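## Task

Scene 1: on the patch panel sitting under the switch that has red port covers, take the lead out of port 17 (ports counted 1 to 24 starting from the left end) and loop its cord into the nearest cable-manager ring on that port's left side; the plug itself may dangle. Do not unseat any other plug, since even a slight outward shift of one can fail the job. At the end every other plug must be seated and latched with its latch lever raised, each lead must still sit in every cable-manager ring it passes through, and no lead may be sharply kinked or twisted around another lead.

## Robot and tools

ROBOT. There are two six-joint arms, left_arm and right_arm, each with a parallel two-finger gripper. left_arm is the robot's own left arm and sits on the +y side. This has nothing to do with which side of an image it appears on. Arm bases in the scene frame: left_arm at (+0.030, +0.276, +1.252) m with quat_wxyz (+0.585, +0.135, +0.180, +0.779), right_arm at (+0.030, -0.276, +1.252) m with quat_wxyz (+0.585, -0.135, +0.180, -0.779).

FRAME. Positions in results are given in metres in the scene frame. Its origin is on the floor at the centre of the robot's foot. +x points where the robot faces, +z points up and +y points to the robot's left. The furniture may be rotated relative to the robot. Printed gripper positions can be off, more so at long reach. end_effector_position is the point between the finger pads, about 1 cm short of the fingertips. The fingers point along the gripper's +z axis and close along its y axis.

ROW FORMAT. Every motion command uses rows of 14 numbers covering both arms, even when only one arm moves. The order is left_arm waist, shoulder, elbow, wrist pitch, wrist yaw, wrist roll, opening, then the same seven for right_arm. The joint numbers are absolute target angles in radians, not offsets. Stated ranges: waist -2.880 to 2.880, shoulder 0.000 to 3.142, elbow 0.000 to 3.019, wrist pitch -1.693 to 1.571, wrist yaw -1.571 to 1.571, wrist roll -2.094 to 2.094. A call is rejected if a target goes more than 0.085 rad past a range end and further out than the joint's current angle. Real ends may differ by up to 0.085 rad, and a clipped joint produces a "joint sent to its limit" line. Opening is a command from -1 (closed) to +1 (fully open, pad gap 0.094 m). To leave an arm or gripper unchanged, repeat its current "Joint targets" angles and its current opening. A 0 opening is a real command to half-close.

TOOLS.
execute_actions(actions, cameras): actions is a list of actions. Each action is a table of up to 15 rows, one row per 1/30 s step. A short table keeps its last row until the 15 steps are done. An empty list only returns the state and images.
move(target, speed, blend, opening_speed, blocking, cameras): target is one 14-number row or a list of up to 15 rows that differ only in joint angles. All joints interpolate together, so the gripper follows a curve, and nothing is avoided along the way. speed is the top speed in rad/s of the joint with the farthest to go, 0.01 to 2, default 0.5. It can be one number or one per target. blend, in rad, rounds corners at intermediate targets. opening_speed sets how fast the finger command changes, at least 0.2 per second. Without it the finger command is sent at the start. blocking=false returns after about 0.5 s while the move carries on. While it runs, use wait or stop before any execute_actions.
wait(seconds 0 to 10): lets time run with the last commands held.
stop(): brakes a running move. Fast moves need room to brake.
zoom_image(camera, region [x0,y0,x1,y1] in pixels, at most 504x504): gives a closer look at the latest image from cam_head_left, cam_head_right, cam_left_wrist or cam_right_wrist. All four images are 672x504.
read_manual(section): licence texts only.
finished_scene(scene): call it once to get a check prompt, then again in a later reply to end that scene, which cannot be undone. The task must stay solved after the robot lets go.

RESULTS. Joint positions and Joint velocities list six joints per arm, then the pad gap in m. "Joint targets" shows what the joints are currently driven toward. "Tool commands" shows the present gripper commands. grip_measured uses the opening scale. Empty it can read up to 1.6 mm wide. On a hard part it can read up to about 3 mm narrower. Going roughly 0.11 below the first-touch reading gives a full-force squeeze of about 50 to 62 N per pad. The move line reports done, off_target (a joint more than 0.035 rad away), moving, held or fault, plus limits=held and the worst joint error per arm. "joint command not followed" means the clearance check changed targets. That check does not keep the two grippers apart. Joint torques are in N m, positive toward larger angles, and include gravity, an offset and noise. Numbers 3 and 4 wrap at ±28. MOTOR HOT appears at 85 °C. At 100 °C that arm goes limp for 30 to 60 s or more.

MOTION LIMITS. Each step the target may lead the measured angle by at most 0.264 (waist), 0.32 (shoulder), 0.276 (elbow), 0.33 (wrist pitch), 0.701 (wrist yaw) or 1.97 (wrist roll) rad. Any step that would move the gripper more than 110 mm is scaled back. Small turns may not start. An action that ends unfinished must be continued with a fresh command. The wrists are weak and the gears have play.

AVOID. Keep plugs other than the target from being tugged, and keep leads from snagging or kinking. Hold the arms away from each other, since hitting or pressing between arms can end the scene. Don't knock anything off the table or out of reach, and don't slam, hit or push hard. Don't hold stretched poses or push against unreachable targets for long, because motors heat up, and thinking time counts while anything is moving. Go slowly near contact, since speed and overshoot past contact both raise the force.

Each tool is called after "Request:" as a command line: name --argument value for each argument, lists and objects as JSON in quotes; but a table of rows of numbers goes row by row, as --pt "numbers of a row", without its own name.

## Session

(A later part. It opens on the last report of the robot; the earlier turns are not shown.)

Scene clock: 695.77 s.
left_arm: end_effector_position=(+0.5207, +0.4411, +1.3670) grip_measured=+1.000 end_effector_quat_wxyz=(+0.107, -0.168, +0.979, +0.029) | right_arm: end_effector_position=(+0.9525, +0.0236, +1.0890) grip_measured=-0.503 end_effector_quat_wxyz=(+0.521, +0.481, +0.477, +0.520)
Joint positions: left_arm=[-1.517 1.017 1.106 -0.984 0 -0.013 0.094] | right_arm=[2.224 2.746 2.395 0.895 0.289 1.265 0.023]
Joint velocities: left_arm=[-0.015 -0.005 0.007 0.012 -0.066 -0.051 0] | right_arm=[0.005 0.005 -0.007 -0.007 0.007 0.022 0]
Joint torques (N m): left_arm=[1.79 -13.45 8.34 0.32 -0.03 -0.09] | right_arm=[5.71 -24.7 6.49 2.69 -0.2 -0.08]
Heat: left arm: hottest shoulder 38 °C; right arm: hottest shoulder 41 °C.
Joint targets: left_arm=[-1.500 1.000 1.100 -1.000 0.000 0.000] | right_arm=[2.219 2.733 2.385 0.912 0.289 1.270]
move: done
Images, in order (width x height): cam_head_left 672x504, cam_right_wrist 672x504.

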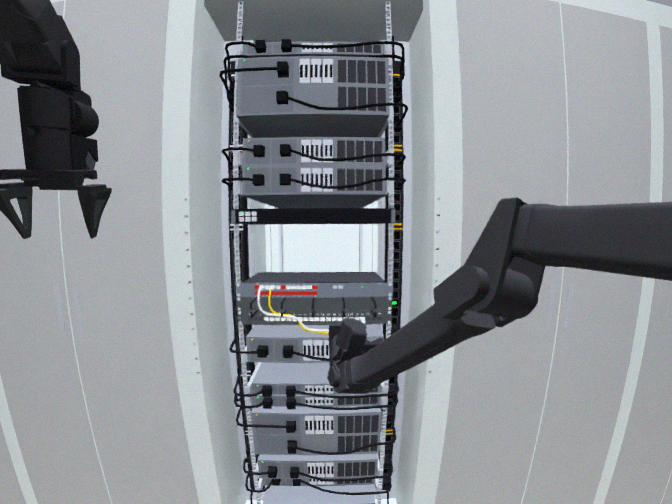

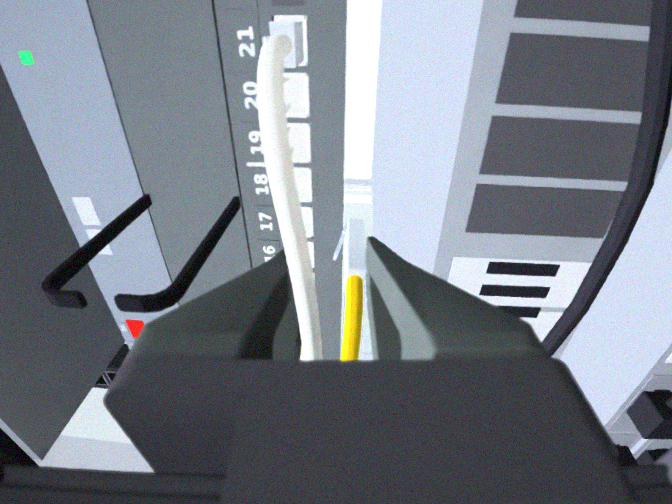

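Request:
move --pt "-1.5 1.0 1.1 -1.0 0 0 1 2.219 2.733 2.385 0.912 0.289 1.27 -0.35" --pt "-1.5 1.0 1.1 -1.0 0 0 1 2.246 2.632 2.15 0.98 0.32 1.27 -0.35" --pt "-1.5 1.0 1.1 -1.0 0 0 1 2.275 2.527 1.897 1.096 0.353 1.27 -0.35" --speed 0.3 --cameras '["cam_right_wrist","cam_head_left"]'

Request:
zoom_image --camera "cam_right_wrist" --region '[180, 60, 480, 360]'

Request:
zoom_image --camera "cam_head_left" --region '[230, 260, 400, 400]'

Scene clock: 771.63 s.
left_arm: end_effector_position=(+0.5207, +0.4411, +1.3670) grip_measured=+1.000 end_effector_quat_wxyz=(+0.107, -0.168, +0.979, +0.029) | right_arm: end_effector_position=(+0.8683, +0.0247, +1.0709) grip_measured=-0.352 end_effector_quat_wxyz=(+0.495, +0.504, +0.513, +0.487)
Joint positions: left_arm=[-1.517 1.017 1.106 -0.984 0 -0.013 0.094] | right_arm=[2.26 2.549 1.906 1.073 0.349 1.265 0.03]
Joint velocities: left_arm=[0.005 -0.005 -0.002 0.002 -0.022 -0.007 0] | right_arm=[-0.005 -0.015 -0.022 -0.007 0.007 -0.11 -0.001]
Joint torques (N m): left_arm=[1.08 -13.39 8.36 0.29 0 -0.08] | right_arm=[7.06 -23.71 4.9 3.07 -0.05 -0.11]
Heat: left arm: hottest shoulder 38 °C; right arm: hottest shoulder 41 °C.
Joint targets: left_arm=[-1.500 1.000 1.100 -1.000 0.000 0.000] | right_arm=[2.276 2.527 1.897 1.095 0.352 1.270]
move: done
Images, in order (width x height): cam_head_left 672x504, cam_right_wrist 672x504.

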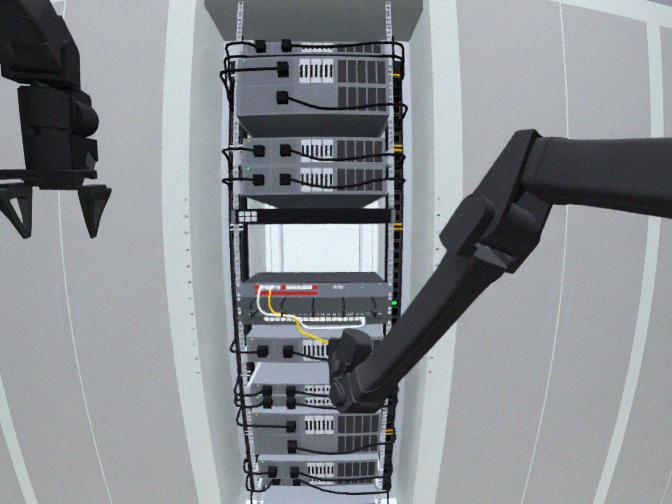

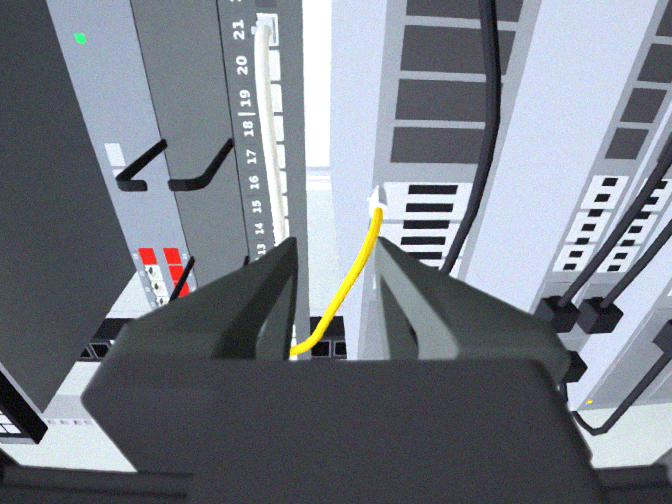

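Scaled by 1.680 from the camera's 672x504 image, which has a finer 960x720 frame.

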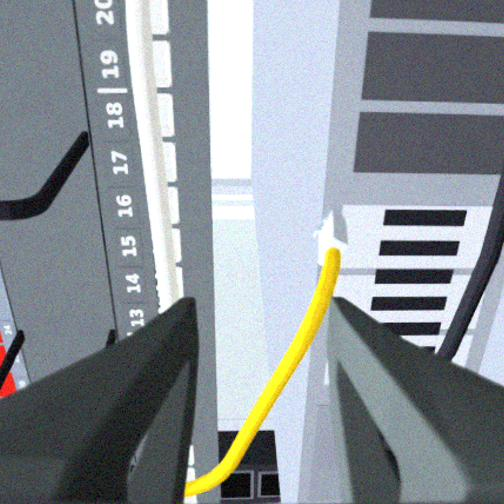

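Scaled by 2.965 from the camera's 672x504 image, which has a finer 960x720 frame.

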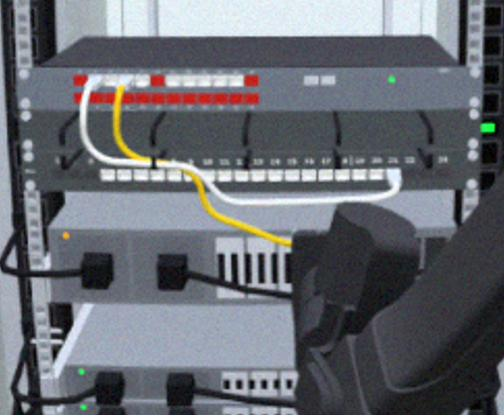

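Request:
move --pt "-1.5 1.0 1.1 -1.0 0 0 1 2.271 2.449 1.6 1.361 0.35 1.2 -0.35" --pt "-1.5 1.0 1.1 -1.0 0 0 1 2.283 2.482 1.859 1.08 0.353 -0.305 -0.35" --speed 0.7 --cameras '["cam_right_wrist","cam_head_left"]'

Request:
zoom_image --camera "cam_right_wrist" --region '[0, 60, 300, 280]'

Scene clock: 782.90 s.
left_arm: end_effector_position=(+0.5207, +0.4411, +1.3670) grip_measured=+1.000 end_effector_quat_wxyz=(+0.107, -0.168, +0.979, +0.029) | right_arm: end_effector_position=(+0.8636, +0.0184, +1.0992) grip_measured=-0.352 end_effector_quat_wxyz=(+0.698, +0.001, +0.716, +0.002)
Joint positions: left_arm=[-1.517 1.017 1.106 -0.984 0 -0.013 0.094] | right_arm=[2.264 2.474 1.818 1.094 0.351 -0.289 0.03]
Joint velocities: left_arm=[-0.005 -0.005 -0.012 -0.012 0.022 -0.066 0] | right_arm=[-0.005 0.005 0.002 0.017 0.022 0.007 -0.001]
Joint torques (N m): left_arm=[1.44 -13.51 8.27 0.29 0.03 -0.08] | right_arm=[6.65 -21.01 8.44 1.57 -0.01 -0.15]
Heat: left arm: hottest shoulder 38 °C; right arm: hottest shoulder 42 °C.
Joint targets: left_arm=[-1.500 1.000 1.100 -1.000 0.000 0.000] | right_arm=[2.282 2.482 1.859 1.080 0.354 -0.304]
move: off_target (right_arm); right_arm: the elbow is farthest, 0.041 rad from its target
Images, in order (width x height): cam_head_left 672x504, cam_right_wrist 672x504.

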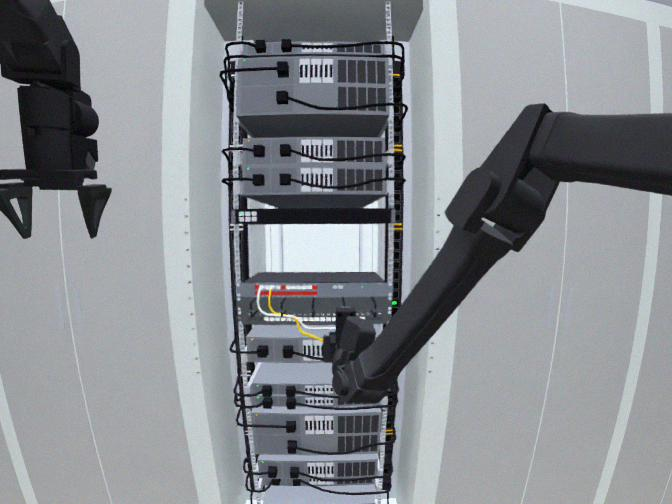

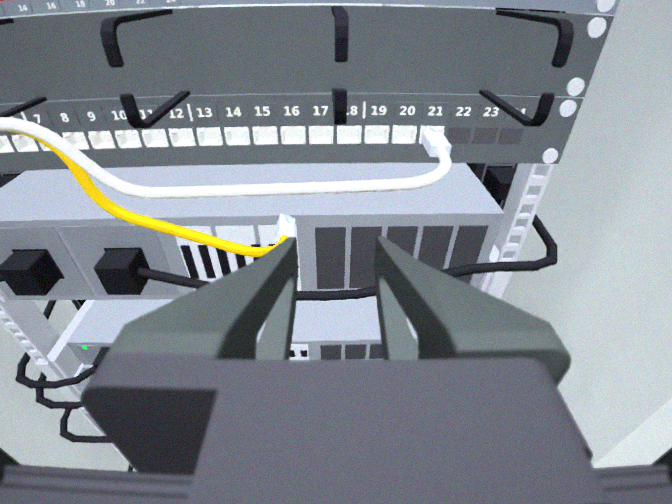

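Scaled by 1.680 from the camera's 672x504 image, which has a finer 960x720 frame.

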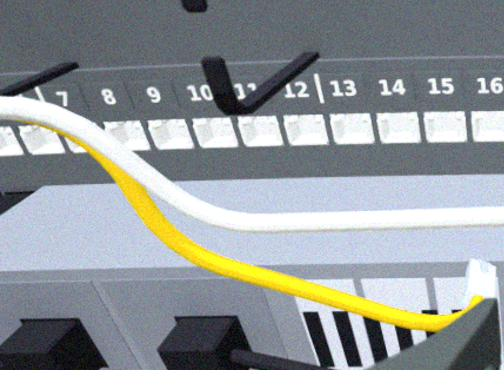

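Request:
move --pt "-1.5 1.0 1.1 -1.0 0 0 0 2.271 2.2 1.4 0.8 0.35 -0.1 -0.35" --pt "-1.6 1.6 1.2 0 0 -0.6 0 1.9 1.6 1.2 0.0 0.2 0 -0.35" --pt "-1.9 2.2 1.4 1.2 -0.1 -1.2 0 1.5 1.0 1.1 -1.0 0 0 -0.35" --pt "-2.09 2.655 1.885 1.48 -0.136 -1.297 0 1.5 1.0 1.1 -1.0 0 0 -0.35" --speed 0.8 --blend 0.1 --cameras '["cam_left_wrist","cam_head_right"]'

Request:
zoom_image --camera "cam_left_wrist" --region '[200, 60, 500, 360]'

Request:
zoom_image --camera "cam_head_right" --region '[200, 260, 370, 400]'

Scene clock: 1039.37 s.
left_arm: end_effector_position=(+0.8380, +0.1001, +1.0271) grip_measured=+0.003 end_effector_quat_wxyz=(-0.560, +0.441, -0.452, +0.536) | right_arm: end_effector_position=(+0.5213, -0.4390, +1.3711) grip_measured=-0.352 end_effector_quat_wxyz=(-0.111, -0.148, -0.982, +0.027)
Joint positions: left_arm=[-2.082 2.66 1.855 1.452 -0.142 -1.283 0.047] | right_arm=[1.522 1.009 1.108 -0.987 -0.007 -0.024 0.03]
Joint velocities: left_arm=[-0.015 -0.015 -0.007 -0.007 -0.066 -0.095 0] | right_arm=[-0.005 -0.005 -0.002 -0.002 0.037 -0.007 -0.001]
Joint torques (N m): left_arm=[-4.95 -22.89 7.17 2.78 0.14 -0.26] | right_arm=[-1.2 -12.51 7.75 0.29 -0.01 0.16]
Heat: left arm: hottest shoulder 39 °C; right arm: hottest shoulder 43 °C.
Joint targets: left_arm=[-2.080 2.655 1.884 1.480 -0.145 -1.298] | right_arm=[1.510 1.000 1.100 -1.000 -0.008 -0.010]
move: done
Images, in order (width x height): cam_head_right 672x504, cam_left_wrist 672x504.

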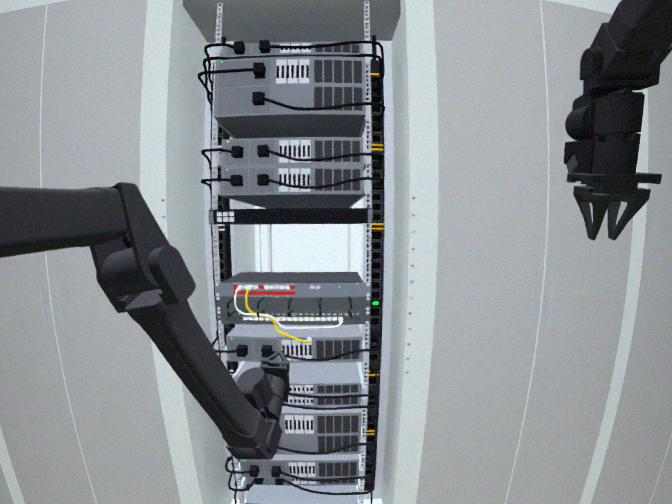

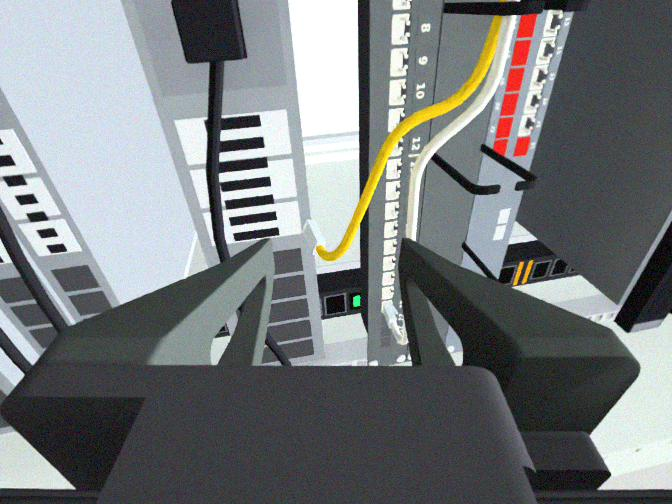

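Scaled by 1.680 from the camera's 672x504 image, which has a finer 960x720 frame.

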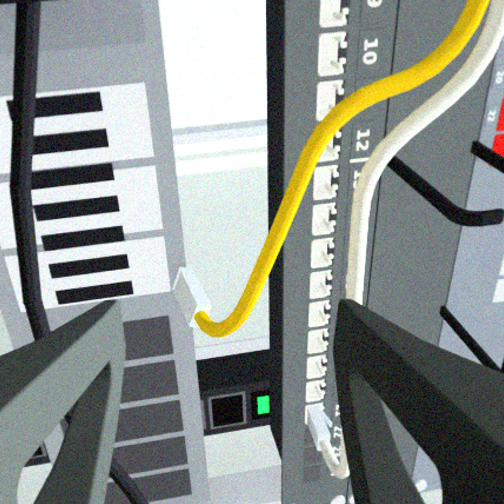

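Scaled by 2.965 from the camera's 672x504 image, which has a finer 960x720 frame.

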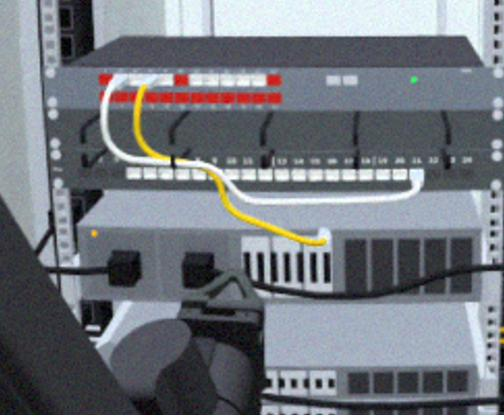

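Request:
move --target '[-2.075,2.615,1.9,1.41,-0.13,-1.297,0,1.5,1.0,1.1,-1.0,0,0,-0.35]' --speed 0.3 --cameras '["cam_left_wrist","cam_head_right"]'

Request:
zoom_image --camera "cam_left_wrist" --region '[200, 60, 500, 360]'

Request:
zoom_image --camera "cam_head_right" --region '[200, 260, 370, 400]'

Scene clock: 1160.40 s.
left_arm: end_effector_position=(+0.8483, +0.0986, +1.0374) grip_measured=+0.003 end_effector_quat_wxyz=(-0.559, +0.437, -0.453, +0.539) | right_arm: end_effector_position=(+0.5201, -0.4425, +1.3711) grip_measured=-0.352 end_effector_quat_wxyz=(-0.110, -0.157, -0.981, +0.030)
Joint positions: left_arm=[-2.082 2.645 1.867 1.426 -0.132 -1.283 0.047] | right_arm=[1.514 1.009 1.108 -0.987 -0.004 -0.013 0.03]
Joint velocities: left_arm=[0.005 -0.005 0.022 0.017 -0.022 0.037 0] | right_arm=[0.005 -0.005 -0.007 0.007 0.037 0.007 -0.002]
Joint torques (N m): left_arm=[-4.6 -25.64 7.64 1.22 0.33 -0.23] | right_arm=[-1.38 -12.1 7.94 0.64 0.19 0.16]
Heat: left arm: hottest shoulder 47 °C; right arm: hottest elbow 40 °C.
Joint targets: left_arm=[-2.075 2.615 1.900 1.409 -0.129 -1.296] | right_arm=[1.501 1.000 1.100 -1.000 -0.001 0.001]
move: done
Images, in order (width x height): cam_head_right 672x504, cam_left_wrist 672x504.

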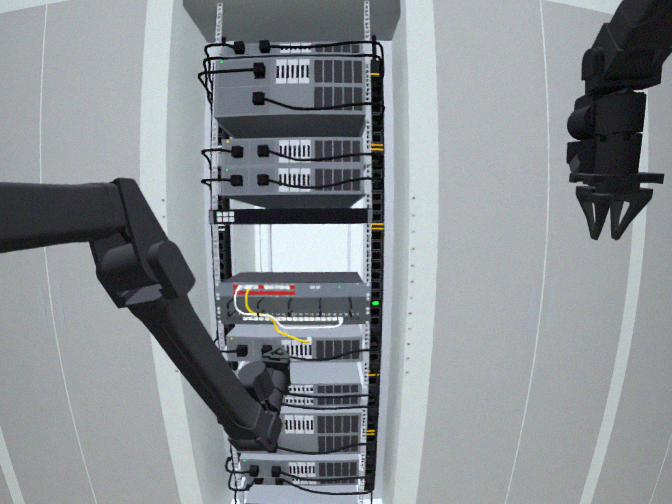

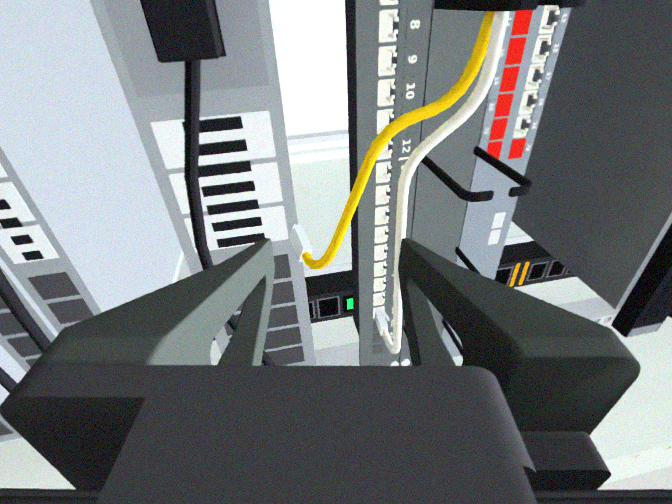

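Scaled by 1.680 from the camera's 672x504 image, which has a finer 960x720 frame.

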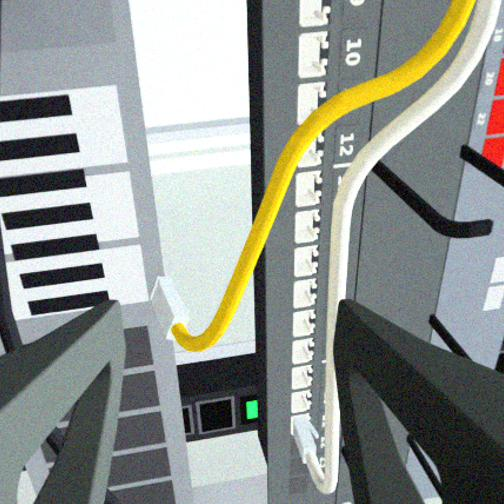

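Scaled by 2.965 from the camera's 672x504 image, which has a finer 960x720 frame.

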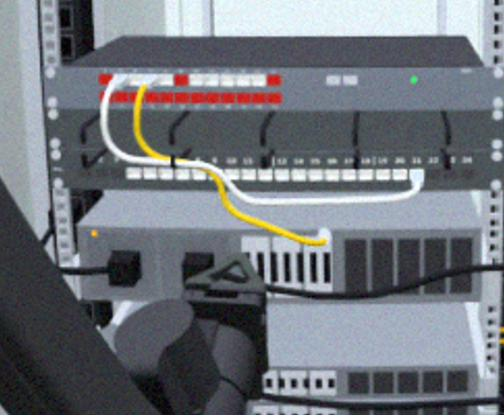

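Request:
move --target '[-2.068,2.594,1.997,1.297,-0.125,-1.297,0,1.5,1.0,1.1,-1.0,0,0,-0.35]' --speed 0.2 --cameras '["cam_left_wrist","cam_head_right"]'

Request:
zoom_image --camera "cam_left_wrist" --region '[200, 60, 500, 360]'

Request:
zoom_image --camera "cam_head_right" --region '[200, 260, 370, 400]'

Scene clock: 1201.43 s.
left_arm: end_effector_position=(+0.8898, +0.0970, +1.0673) grip_measured=+0.003 end_effector_quat_wxyz=(-0.560, +0.435, -0.452, +0.541) | right_arm: end_effector_position=(+0.5198, -0.4434, +1.3712) grip_measured=-0.352 end_effector_quat_wxyz=(-0.110, -0.157, -0.981, +0.031)
Joint positions: left_arm=[-2.082 2.62 1.96 1.314 -0.129 -1.283 0.047] | right_arm=[1.512 1.009 1.108 -0.987 -0.002 -0.013 0.03]
Joint velocities: left_arm=[0.005 -0.005 -0.007 0.017 -0.007 -0.022 0] | right_arm=[-0.005 -0.015 -0.007 -0.012 0.081 -0.037 0.001]
Joint torques (N m): left_arm=[-3.9 -26.29 8.76 0.98 0.3 -0.24] | right_arm=[-1.55 -12.1 7.65 0.54 0.21 0.12]
Heat: left arm: hottest shoulder 45 °C; right arm: hottest elbow 40 °C.
Joint targets: left_arm=[-2.068 2.593 1.997 1.297 -0.126 -1.297] | right_arm=[1.499 1.000 1.100 -1.000 0.001 -0.001]
move: off_target (left_arm); left_arm: the elbow is farthest, 0.037 rad from its target
Images, in order (width x height): cam_head_right 672x504, cam_left_wrist 672x504.

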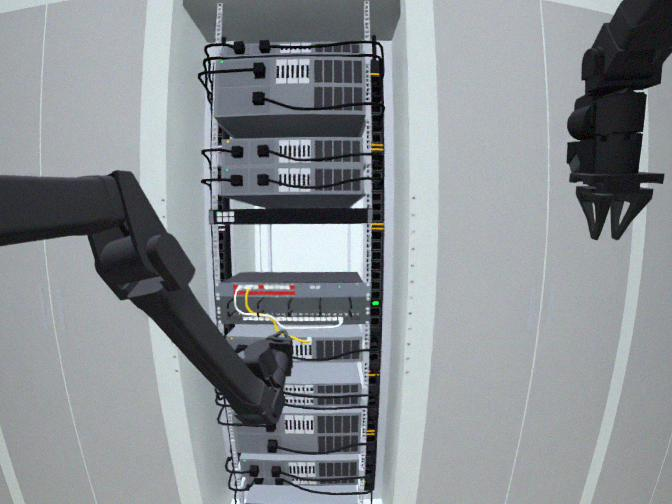

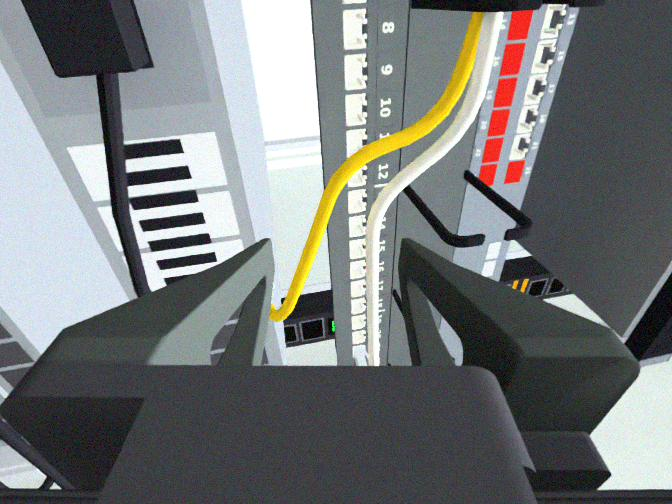

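Scaled by 1.680 from the camera's 672x504 image, which has a finer 960x720 frame.

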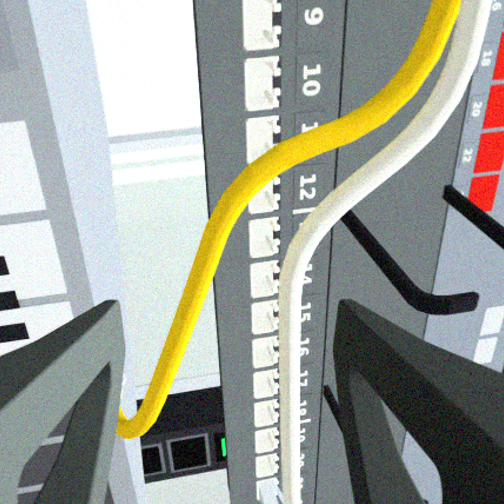

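Scaled by 2.965 from the camera's 672x504 image, which has a finer 960x720 frame.

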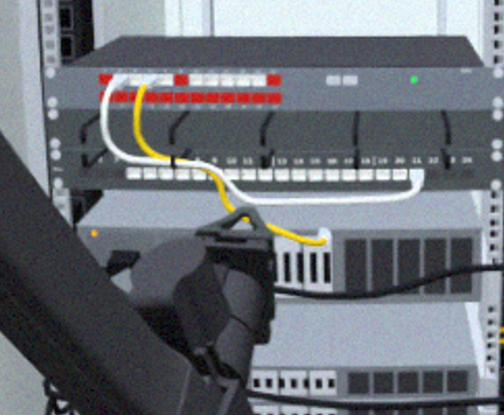

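Request:
move --target '[-2.1,2.697,2.1,1.242,-0.125,-1.297,-0.4,1.5,1.0,1.1,-1.0,0,0,-0.35]' --speed 0.15 --cameras '["cam_left_wrist","cam_head_right"]'

Request:
zoom_image --camera "cam_left_wrist" --region '[200, 60, 500, 360]'

Request:
zoom_image --camera "cam_head_right" --region '[200, 260, 370, 400]'

Scene clock: 1258.63 s.
left_arm: end_effector_position=(+0.8966, +0.0893, +1.0387) grip_measured=-0.397 end_effector_quat_wxyz=(-0.553, +0.440, -0.462, +0.536) | right_arm: end_effector_position=(+0.5198, -0.4434, +1.3712) grip_measured=-0.352 end_effector_quat_wxyz=(-0.110, -0.157, -0.981, +0.031)
Joint positions: left_arm=[-2.082 2.692 2.06 1.257 -0.129 -1.283 0.028] | right_arm=[1.512 1.009 1.108 -0.987 -0.002 -0.013 0.03]
Joint velocities: left_arm=[-0.015 -0.005 -0.002 0.002 0.022 -0.007 -0.001] | right_arm=[-0.005 -0.005 -0.002 -0.012 -0.051 -0.007 0]
Joint torques (N m): left_arm=[-6.89 -23.65 9.42 1.21 0.32 -0.22] | right_arm=[-0.85 -11.99 7.77 0.69 0.15 0.08]
Heat: left arm: hottest shoulder 46 °C; right arm: hottest elbow 40 °C.
Joint targets: left_arm=[-2.100 2.698 2.101 1.242 -0.126 -1.297] | right_arm=[1.500 1.000 1.100 -1.000 0.000 0.000]
move: off_target (left_arm); left_arm: the elbow is farthest, 0.040 rad from its target
Images, in order (width x height): cam_head_right 672x504, cam_left_wrist 672x504.

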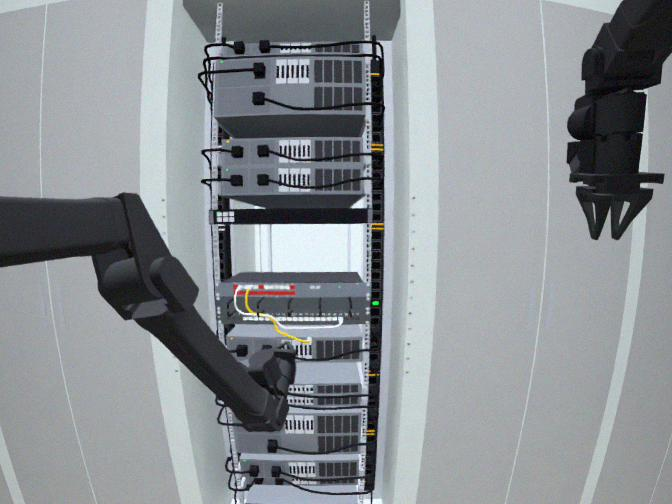

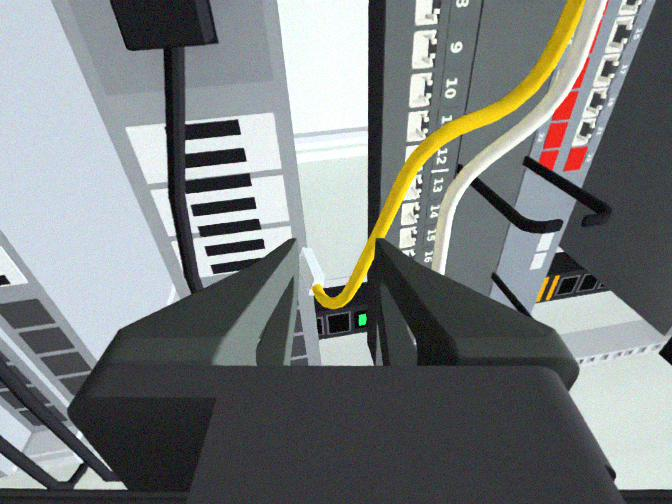

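Scaled by 1.680 from the camera's 672x504 image, which has a finer 960x720 frame.

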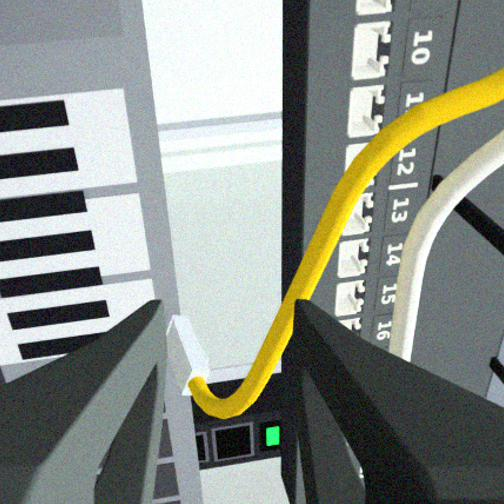

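Scaled by 2.965 from the camera's 672x504 image, which has a finer 960x720 frame.

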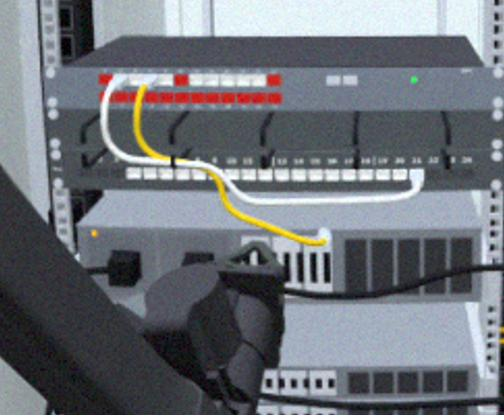

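Request:
move --target '[-2.1,2.64,2.105,1.213,-0.125,-1.297,-0.4,1.5,1.0,1.1,-1.0,0,0,-0.35]' --speed 0.15 --cameras '["cam_left_wrist"]'

Request:
zoom_image --camera "cam_left_wrist" --region '[200, 60, 500, 360]'

Scene clock: 1277.30 s.
left_arm: end_effector_position=(+0.9070, +0.0903, +1.0531) grip_measured=-0.397 end_effector_quat_wxyz=(-0.553, +0.439, -0.462, +0.536) | right_arm: end_effector_position=(+0.5198, -0.4434, +1.3712) grip_measured=-0.352 end_effector_quat_wxyz=(-0.110, -0.157, -0.981, +0.031)
Joint positions: left_arm=[-2.082 2.669 2.065 1.231 -0.127 -1.283 0.028] | right_arm=[1.512 1.009 1.108 -0.987 -0.002 -0.013 0.03]
Joint velocities: left_arm=[-0.005 -0.015 -0.002 -0.012 0.066 0.022 0.001] | right_arm=[-0.005 -0.005 -0.017 0.002 -0.037 -0.081 0]
Joint torques (N m): left_arm=[-6.71 -27.22 9.52 1.13 0.3 -0.24] | right_arm=[-0.15 -12.22 7.86 0.55 0.14 0.12]
Heat: left arm: hottest shoulder 49 °C; right arm: hottest elbow 40 °C.
Joint targets: left_arm=[-2.100 2.640 2.105 1.214 -0.124 -1.297] | right_arm=[1.500 1.000 1.100 -1.000 0.000 0.000]
move: off_target (left_arm); left_arm: the elbow is farthest, 0.040 rad from its target
Images, in order (width x height): cam_left_wrist 672x504.

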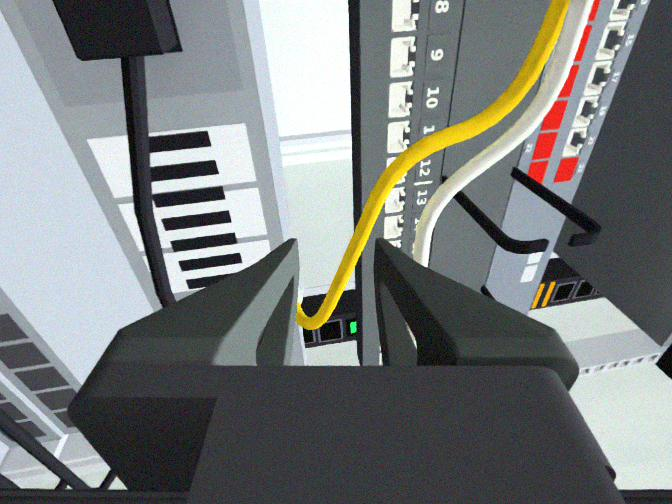

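Scaled by 1.680 from the camera's 672x504 image, which has a finer 960x720 frame.

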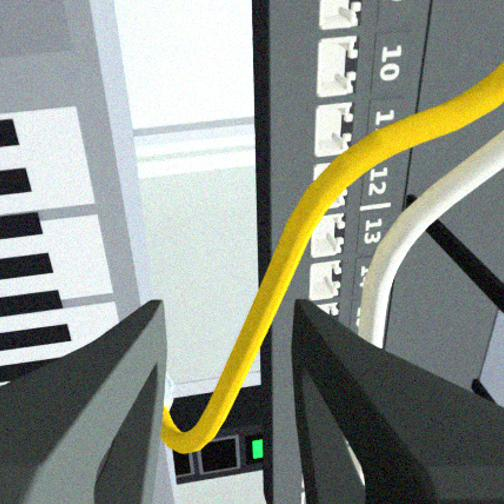

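Request:
move --target '[-2.1,2.698,2.182,1.155,-0.125,-1.297,-0.4,1.5,1.0,1.1,-1.0,0,0,-0.35]' --speed 0.15 --cameras '["cam_left_wrist","cam_head_right"]'

Request:
zoom_image --camera "cam_left_wrist" --region '[200, 60, 500, 360]'

Request:
zoom_image --camera "cam_head_right" --region '[200, 260, 370, 400]'

Scene clock: 1298.20 s.
left_arm: end_effector_position=(+0.9253, +0.0885, +1.0604) grip_measured=-0.397 end_effector_quat_wxyz=(-0.553, +0.439, -0.462, +0.536) | right_arm: end_effector_position=(+0.5198, -0.4434, +1.3712) grip_measured=-0.352 end_effector_quat_wxyz=(-0.110, -0.157, -0.981, +0.031)
Joint positions: left_arm=[-2.082 2.683 2.138 1.171 -0.127 -1.283 0.028] | right_arm=[1.512 1.009 1.108 -0.987 -0.002 -0.013 0.03]
Joint velocities: left_arm=[-0.024 0.005 -0.007 -0.002 0.037 -0.081 0] | right_arm=[-0.005 -0.005 -0.002 -0.002 -0.007 -0.066 0]
Joint torques (N m): left_arm=[-6.77 -23.41 10.28 1.13 0.28 -0.23] | right_arm=[-1.73 -10.99 7.76 0.46 0.14 0.11]
Heat: left arm: hottest shoulder 50 °C; right arm: hottest elbow 40 °C.
Joint targets: left_arm=[-2.100 2.698 2.182 1.155 -0.125 -1.297] | right_arm=[1.500 1.000 1.100 -1.000 0.000 0.000]
move: off_target (left_arm); left_arm: the elbow is farthest, 0.044 rad from its target
Images, in order (width x height): cam_head_right 672x504, cam_left_wrist 672x504.

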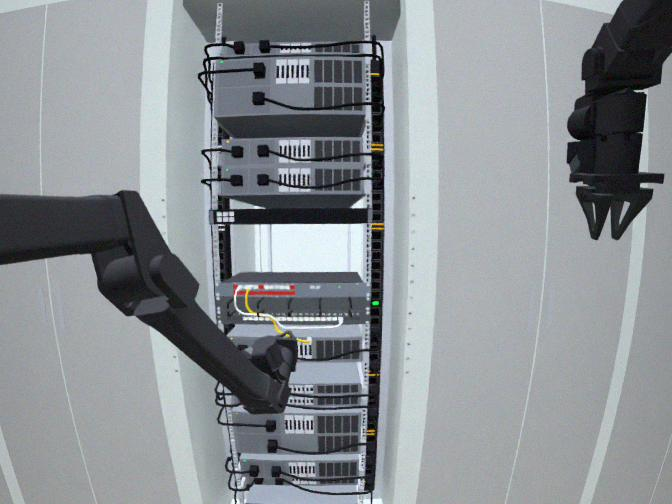

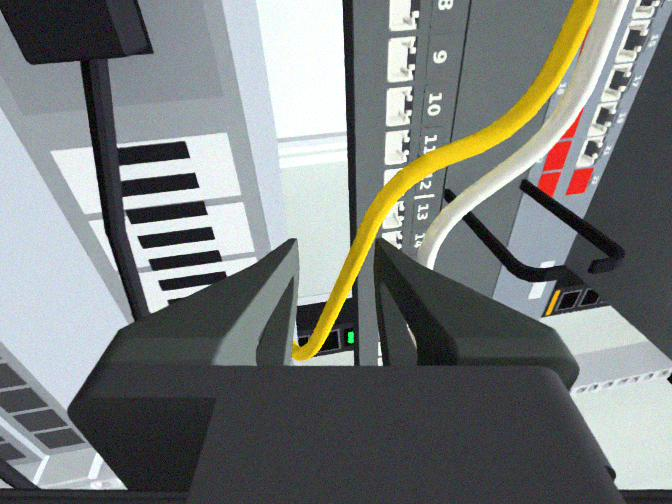

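Scaled by 1.680 from the camera's 672x504 image, which has a finer 960x720 frame.

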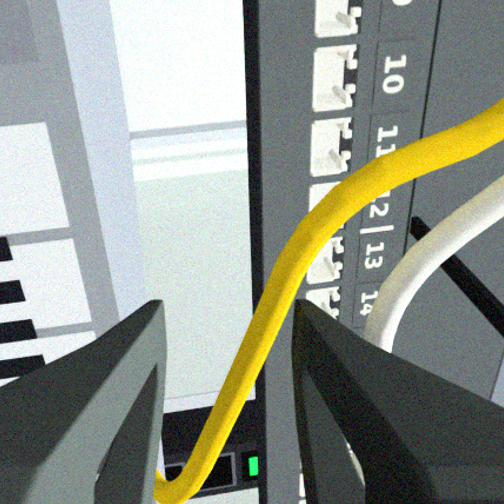

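Scaled by 2.965 from the camera's 672x504 image, which has a finer 960x720 frame.

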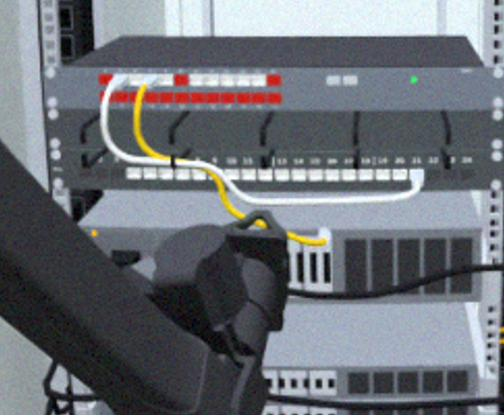

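Request:
zoom_image --camera "cam_head_right" --region '[260, 310, 320, 360]'

Request:
move --target '[-2.1,2.698,2.182,1.155,-0.125,-1.297,-0.75,1.5,1.0,1.1,-1.0,0,0,-0.35]' --opening_speed 0.5 --cameras '["cam_left_wrist","cam_head_right"]'

Request:
zoom_image --camera "cam_left_wrist" --region '[230, 130, 430, 330]'

Scaled by 8.400 from the camera's 672x504 image, which has a finer 960x720 frame.

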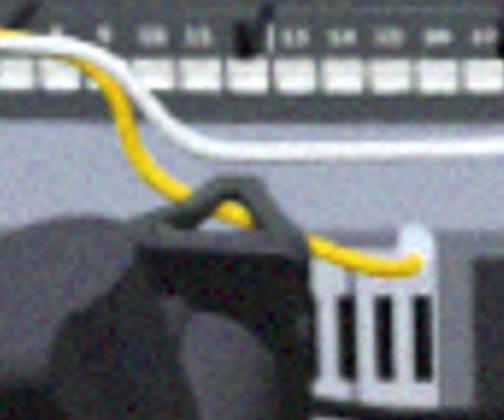

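Scene clock: 1310.40 s.
left_arm: end_effector_position=(+0.9253, +0.0885, +1.0604) grip_measured=-0.746 end_effector_quat_wxyz=(-0.553, +0.439, -0.462, +0.536) | right_arm: end_effector_position=(+0.5198, -0.4434, +1.3712) grip_measured=-0.352 end_effector_quat_wxyz=(-0.110, -0.157, -0.981, +0.031)
Joint positions: left_arm=[-2.082 2.683 2.138 1.171 -0.127 -1.283 0.012] | right_arm=[1.512 1.009 1.108 -0.987 -0.002 -0.013 0.03]
Joint velocities: left_arm=[0.024 -0.015 -0.007 -0.002 -0.081 -0.081 -0.001] | right_arm=[-0.005 -0.005 -0.012 -0.017 -0.022 -0.022 -0.001]
Joint torques (N m): left_arm=[-7.12 -23.53 10.18 1.22 0.26 -0.2] | right_arm=[-1.03 -12.81 7.72 0.51 0.14 0.15]
Heat: left arm: hottest shoulder 50 °C; right arm: hottest elbow 41 °C.
Joint targets: left_arm=[-2.100 2.698 2.182 1.155 -0.125 -1.297] | right_arm=[1.500 1.000 1.100 -1.000 0.000 0.000]
move: off_target (left_arm); left_arm: the elbow is farthest, 0.044 rad from its target
Images, in order (width x height): cam_head_right 672x504, cam_left_wrist 672x504.

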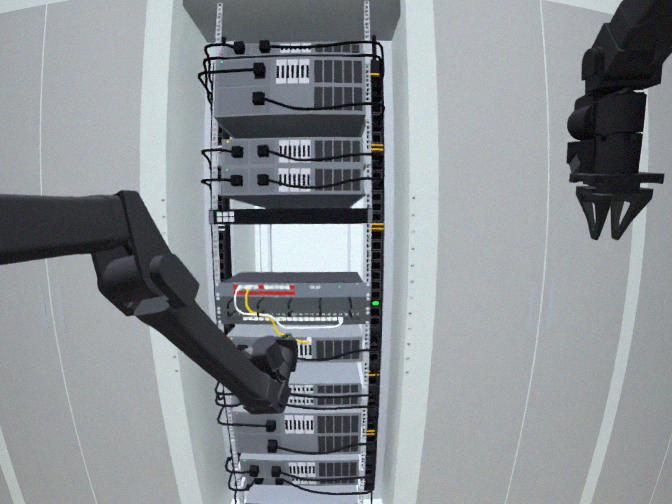

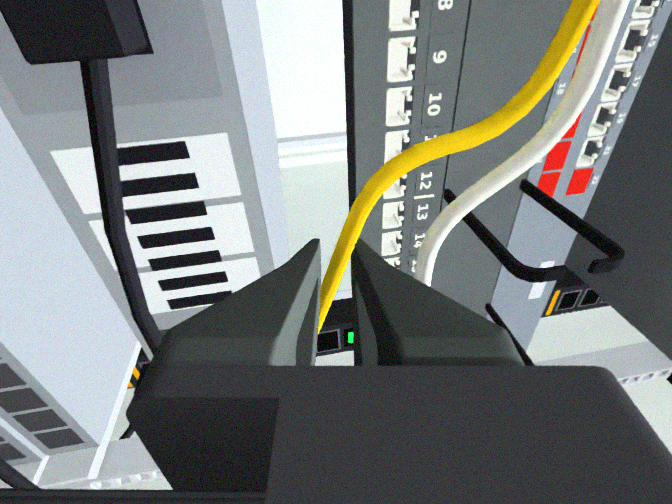

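Scaled by 2.520 from the camera's 672x504 image, which has a finer 960x720 frame.

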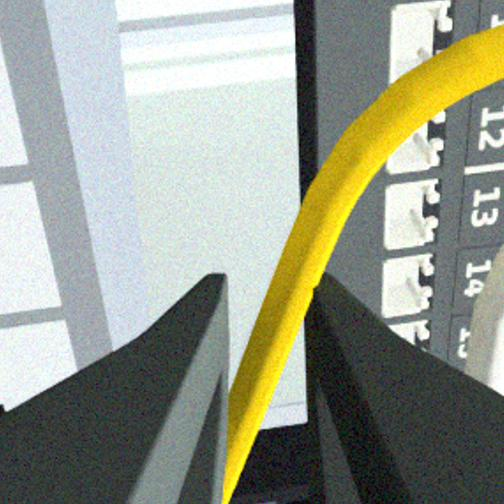

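Request:
move --target '[-2.1,2.626,2.092,1.24,-0.125,-1.297,-0.7,1.5,1.0,1.1,-1.0,0,0,-0.35]' --speed 0.15 --cameras '["cam_left_wrist","cam_head_right"]'

Request:
zoom_image --camera "cam_head_right" --region '[260, 310, 320, 360]'

Request:
zoom_image --camera "cam_left_wrist" --region '[230, 130, 430, 330]'

Scene clock: 1327.60 s.
left_arm: end_effector_position=(+0.9198, +0.0917, +1.0700) grip_measured=-0.703 end_effector_quat_wxyz=(-0.558, +0.436, -0.454, +0.540) | right_arm: end_effector_position=(+0.5198, -0.4434, +1.3712) grip_measured=-0.352 end_effector_quat_wxyz=(-0.110, -0.157, -0.981, +0.031)
Joint positions: left_arm=[-2.082 2.66 2.097 1.211 -0.127 -1.283 0.014] | right_arm=[1.512 1.009 1.108 -0.987 -0.002 -0.013 0.03]
Joint velocities: left_arm=[-0.024 -0.015 0.007 0.007 -0.007 -0.022 0] | right_arm=[-0.015 -0.005 -0.007 0.002 0.022 0.051 0]
Joint torques (N m): left_arm=[-6.71 -27.58 5.89 2.73 0.3 -0.2] | right_arm=[-2.26 -11.05 7.66 0.58 0.11 0.15]
Heat: left arm: hottest shoulder 49 °C; right arm: hottest elbow 41 °C.
Joint targets: left_arm=[-2.100 2.627 2.092 1.239 -0.125 -1.297] | right_arm=[1.500 1.000 1.100 -1.000 0.000 0.000]
move: done
Images, in order (width x height): cam_head_right 672x504, cam_left_wrist 672x504.

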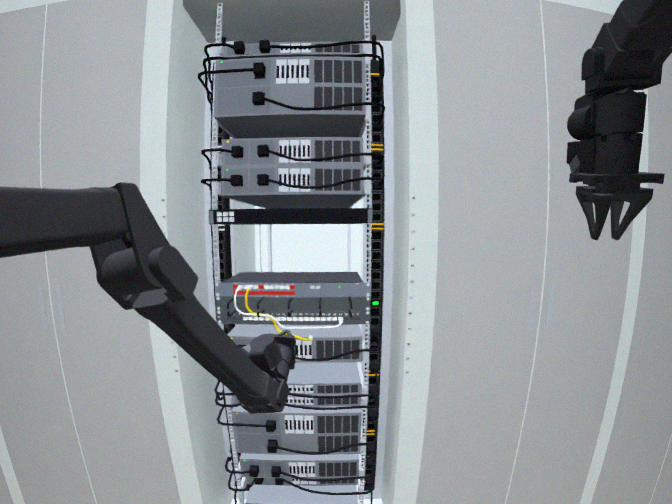

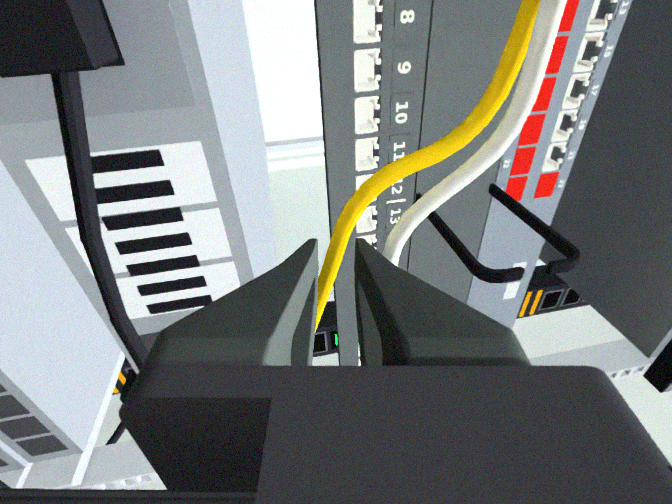

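Scaled by 8.400 from the camera's 672x504 image, which has a finer 960x720 frame.

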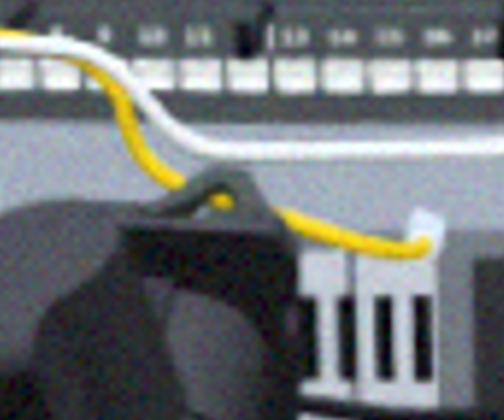

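Scaled by 2.520 from the camera's 672x504 image, which has a finer 960x720 frame.

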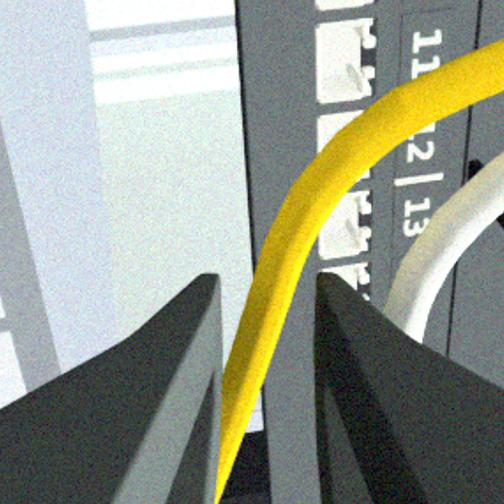

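Request:
execute_actions --actions '[]'

Scene clock: 1368.40 s.
left_arm: end_effector_position=(+0.9198, +0.0917, +1.0700) grip_measured=-0.703 end_effector_quat_wxyz=(-0.558, +0.436, -0.454, +0.540) | right_arm: end_effector_position=(+0.5198, -0.4434, +1.3712) grip_measured=-0.352 end_effector_quat_wxyz=(-0.110, -0.157, -0.981, +0.031)
Joint positions: left_arm=[-2.082 2.66 2.097 1.211 -0.127 -1.283 0.014] | right_arm=[1.512 1.009 1.108 -0.987 -0.002 -0.013 0.03]
Joint velocities: left_arm=[-0.015 -0.015 0.012 -0.027 -0.051 0.081 0] | right_arm=[-0.005 -0.005 -0.007 0.002 -0.051 0.037 0.001]
Joint torques (N m): left_arm=[-6.53 -27.99 6.08 2.81 0.29 -0.25] | right_arm=[-0.97 -11.87 7.86 0.4 0.17 0.1]
Heat: left arm: hottest shoulder 54 °C; right arm: hottest elbow 41 °C.
Joint targets: left_arm=[-2.100 2.627 2.092 1.239 -0.125 -1.297] | right_arm=[1.500 1.000 1.100 -1.000 0.000 0.000]
Tool commands: left_gripper/opening=-0.7 right_gripper/opening=-0.35

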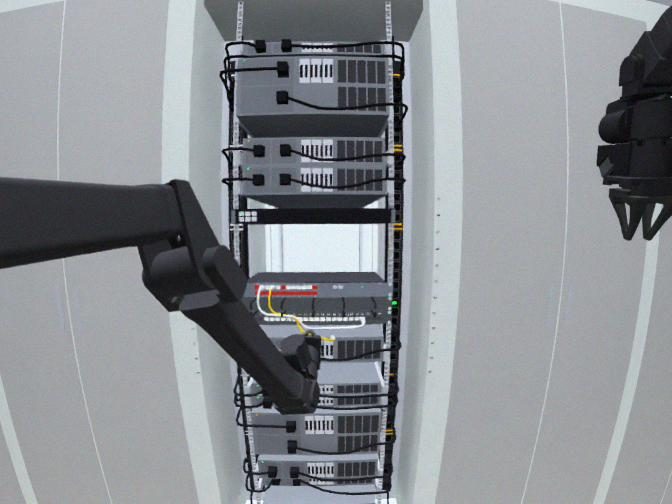

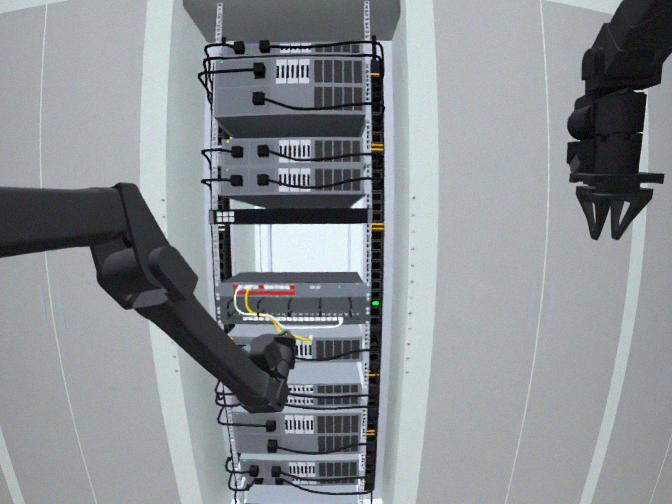

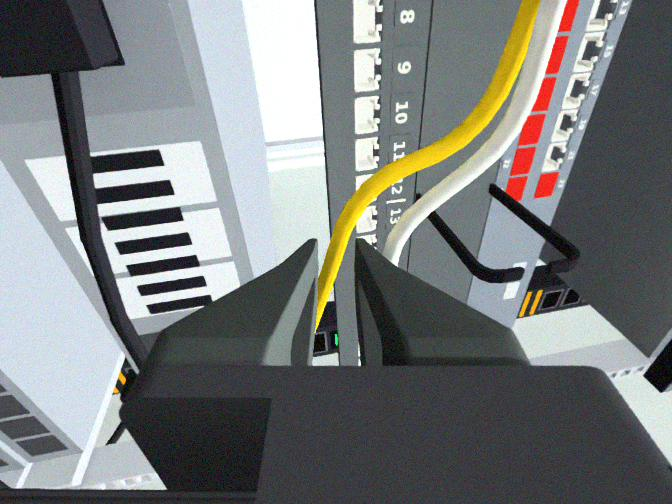

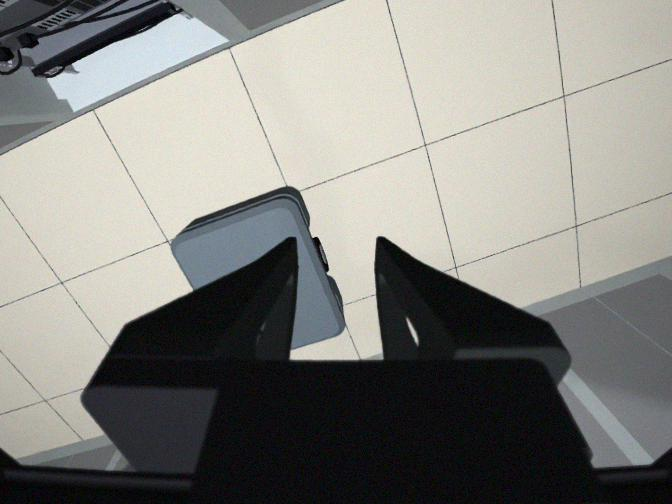

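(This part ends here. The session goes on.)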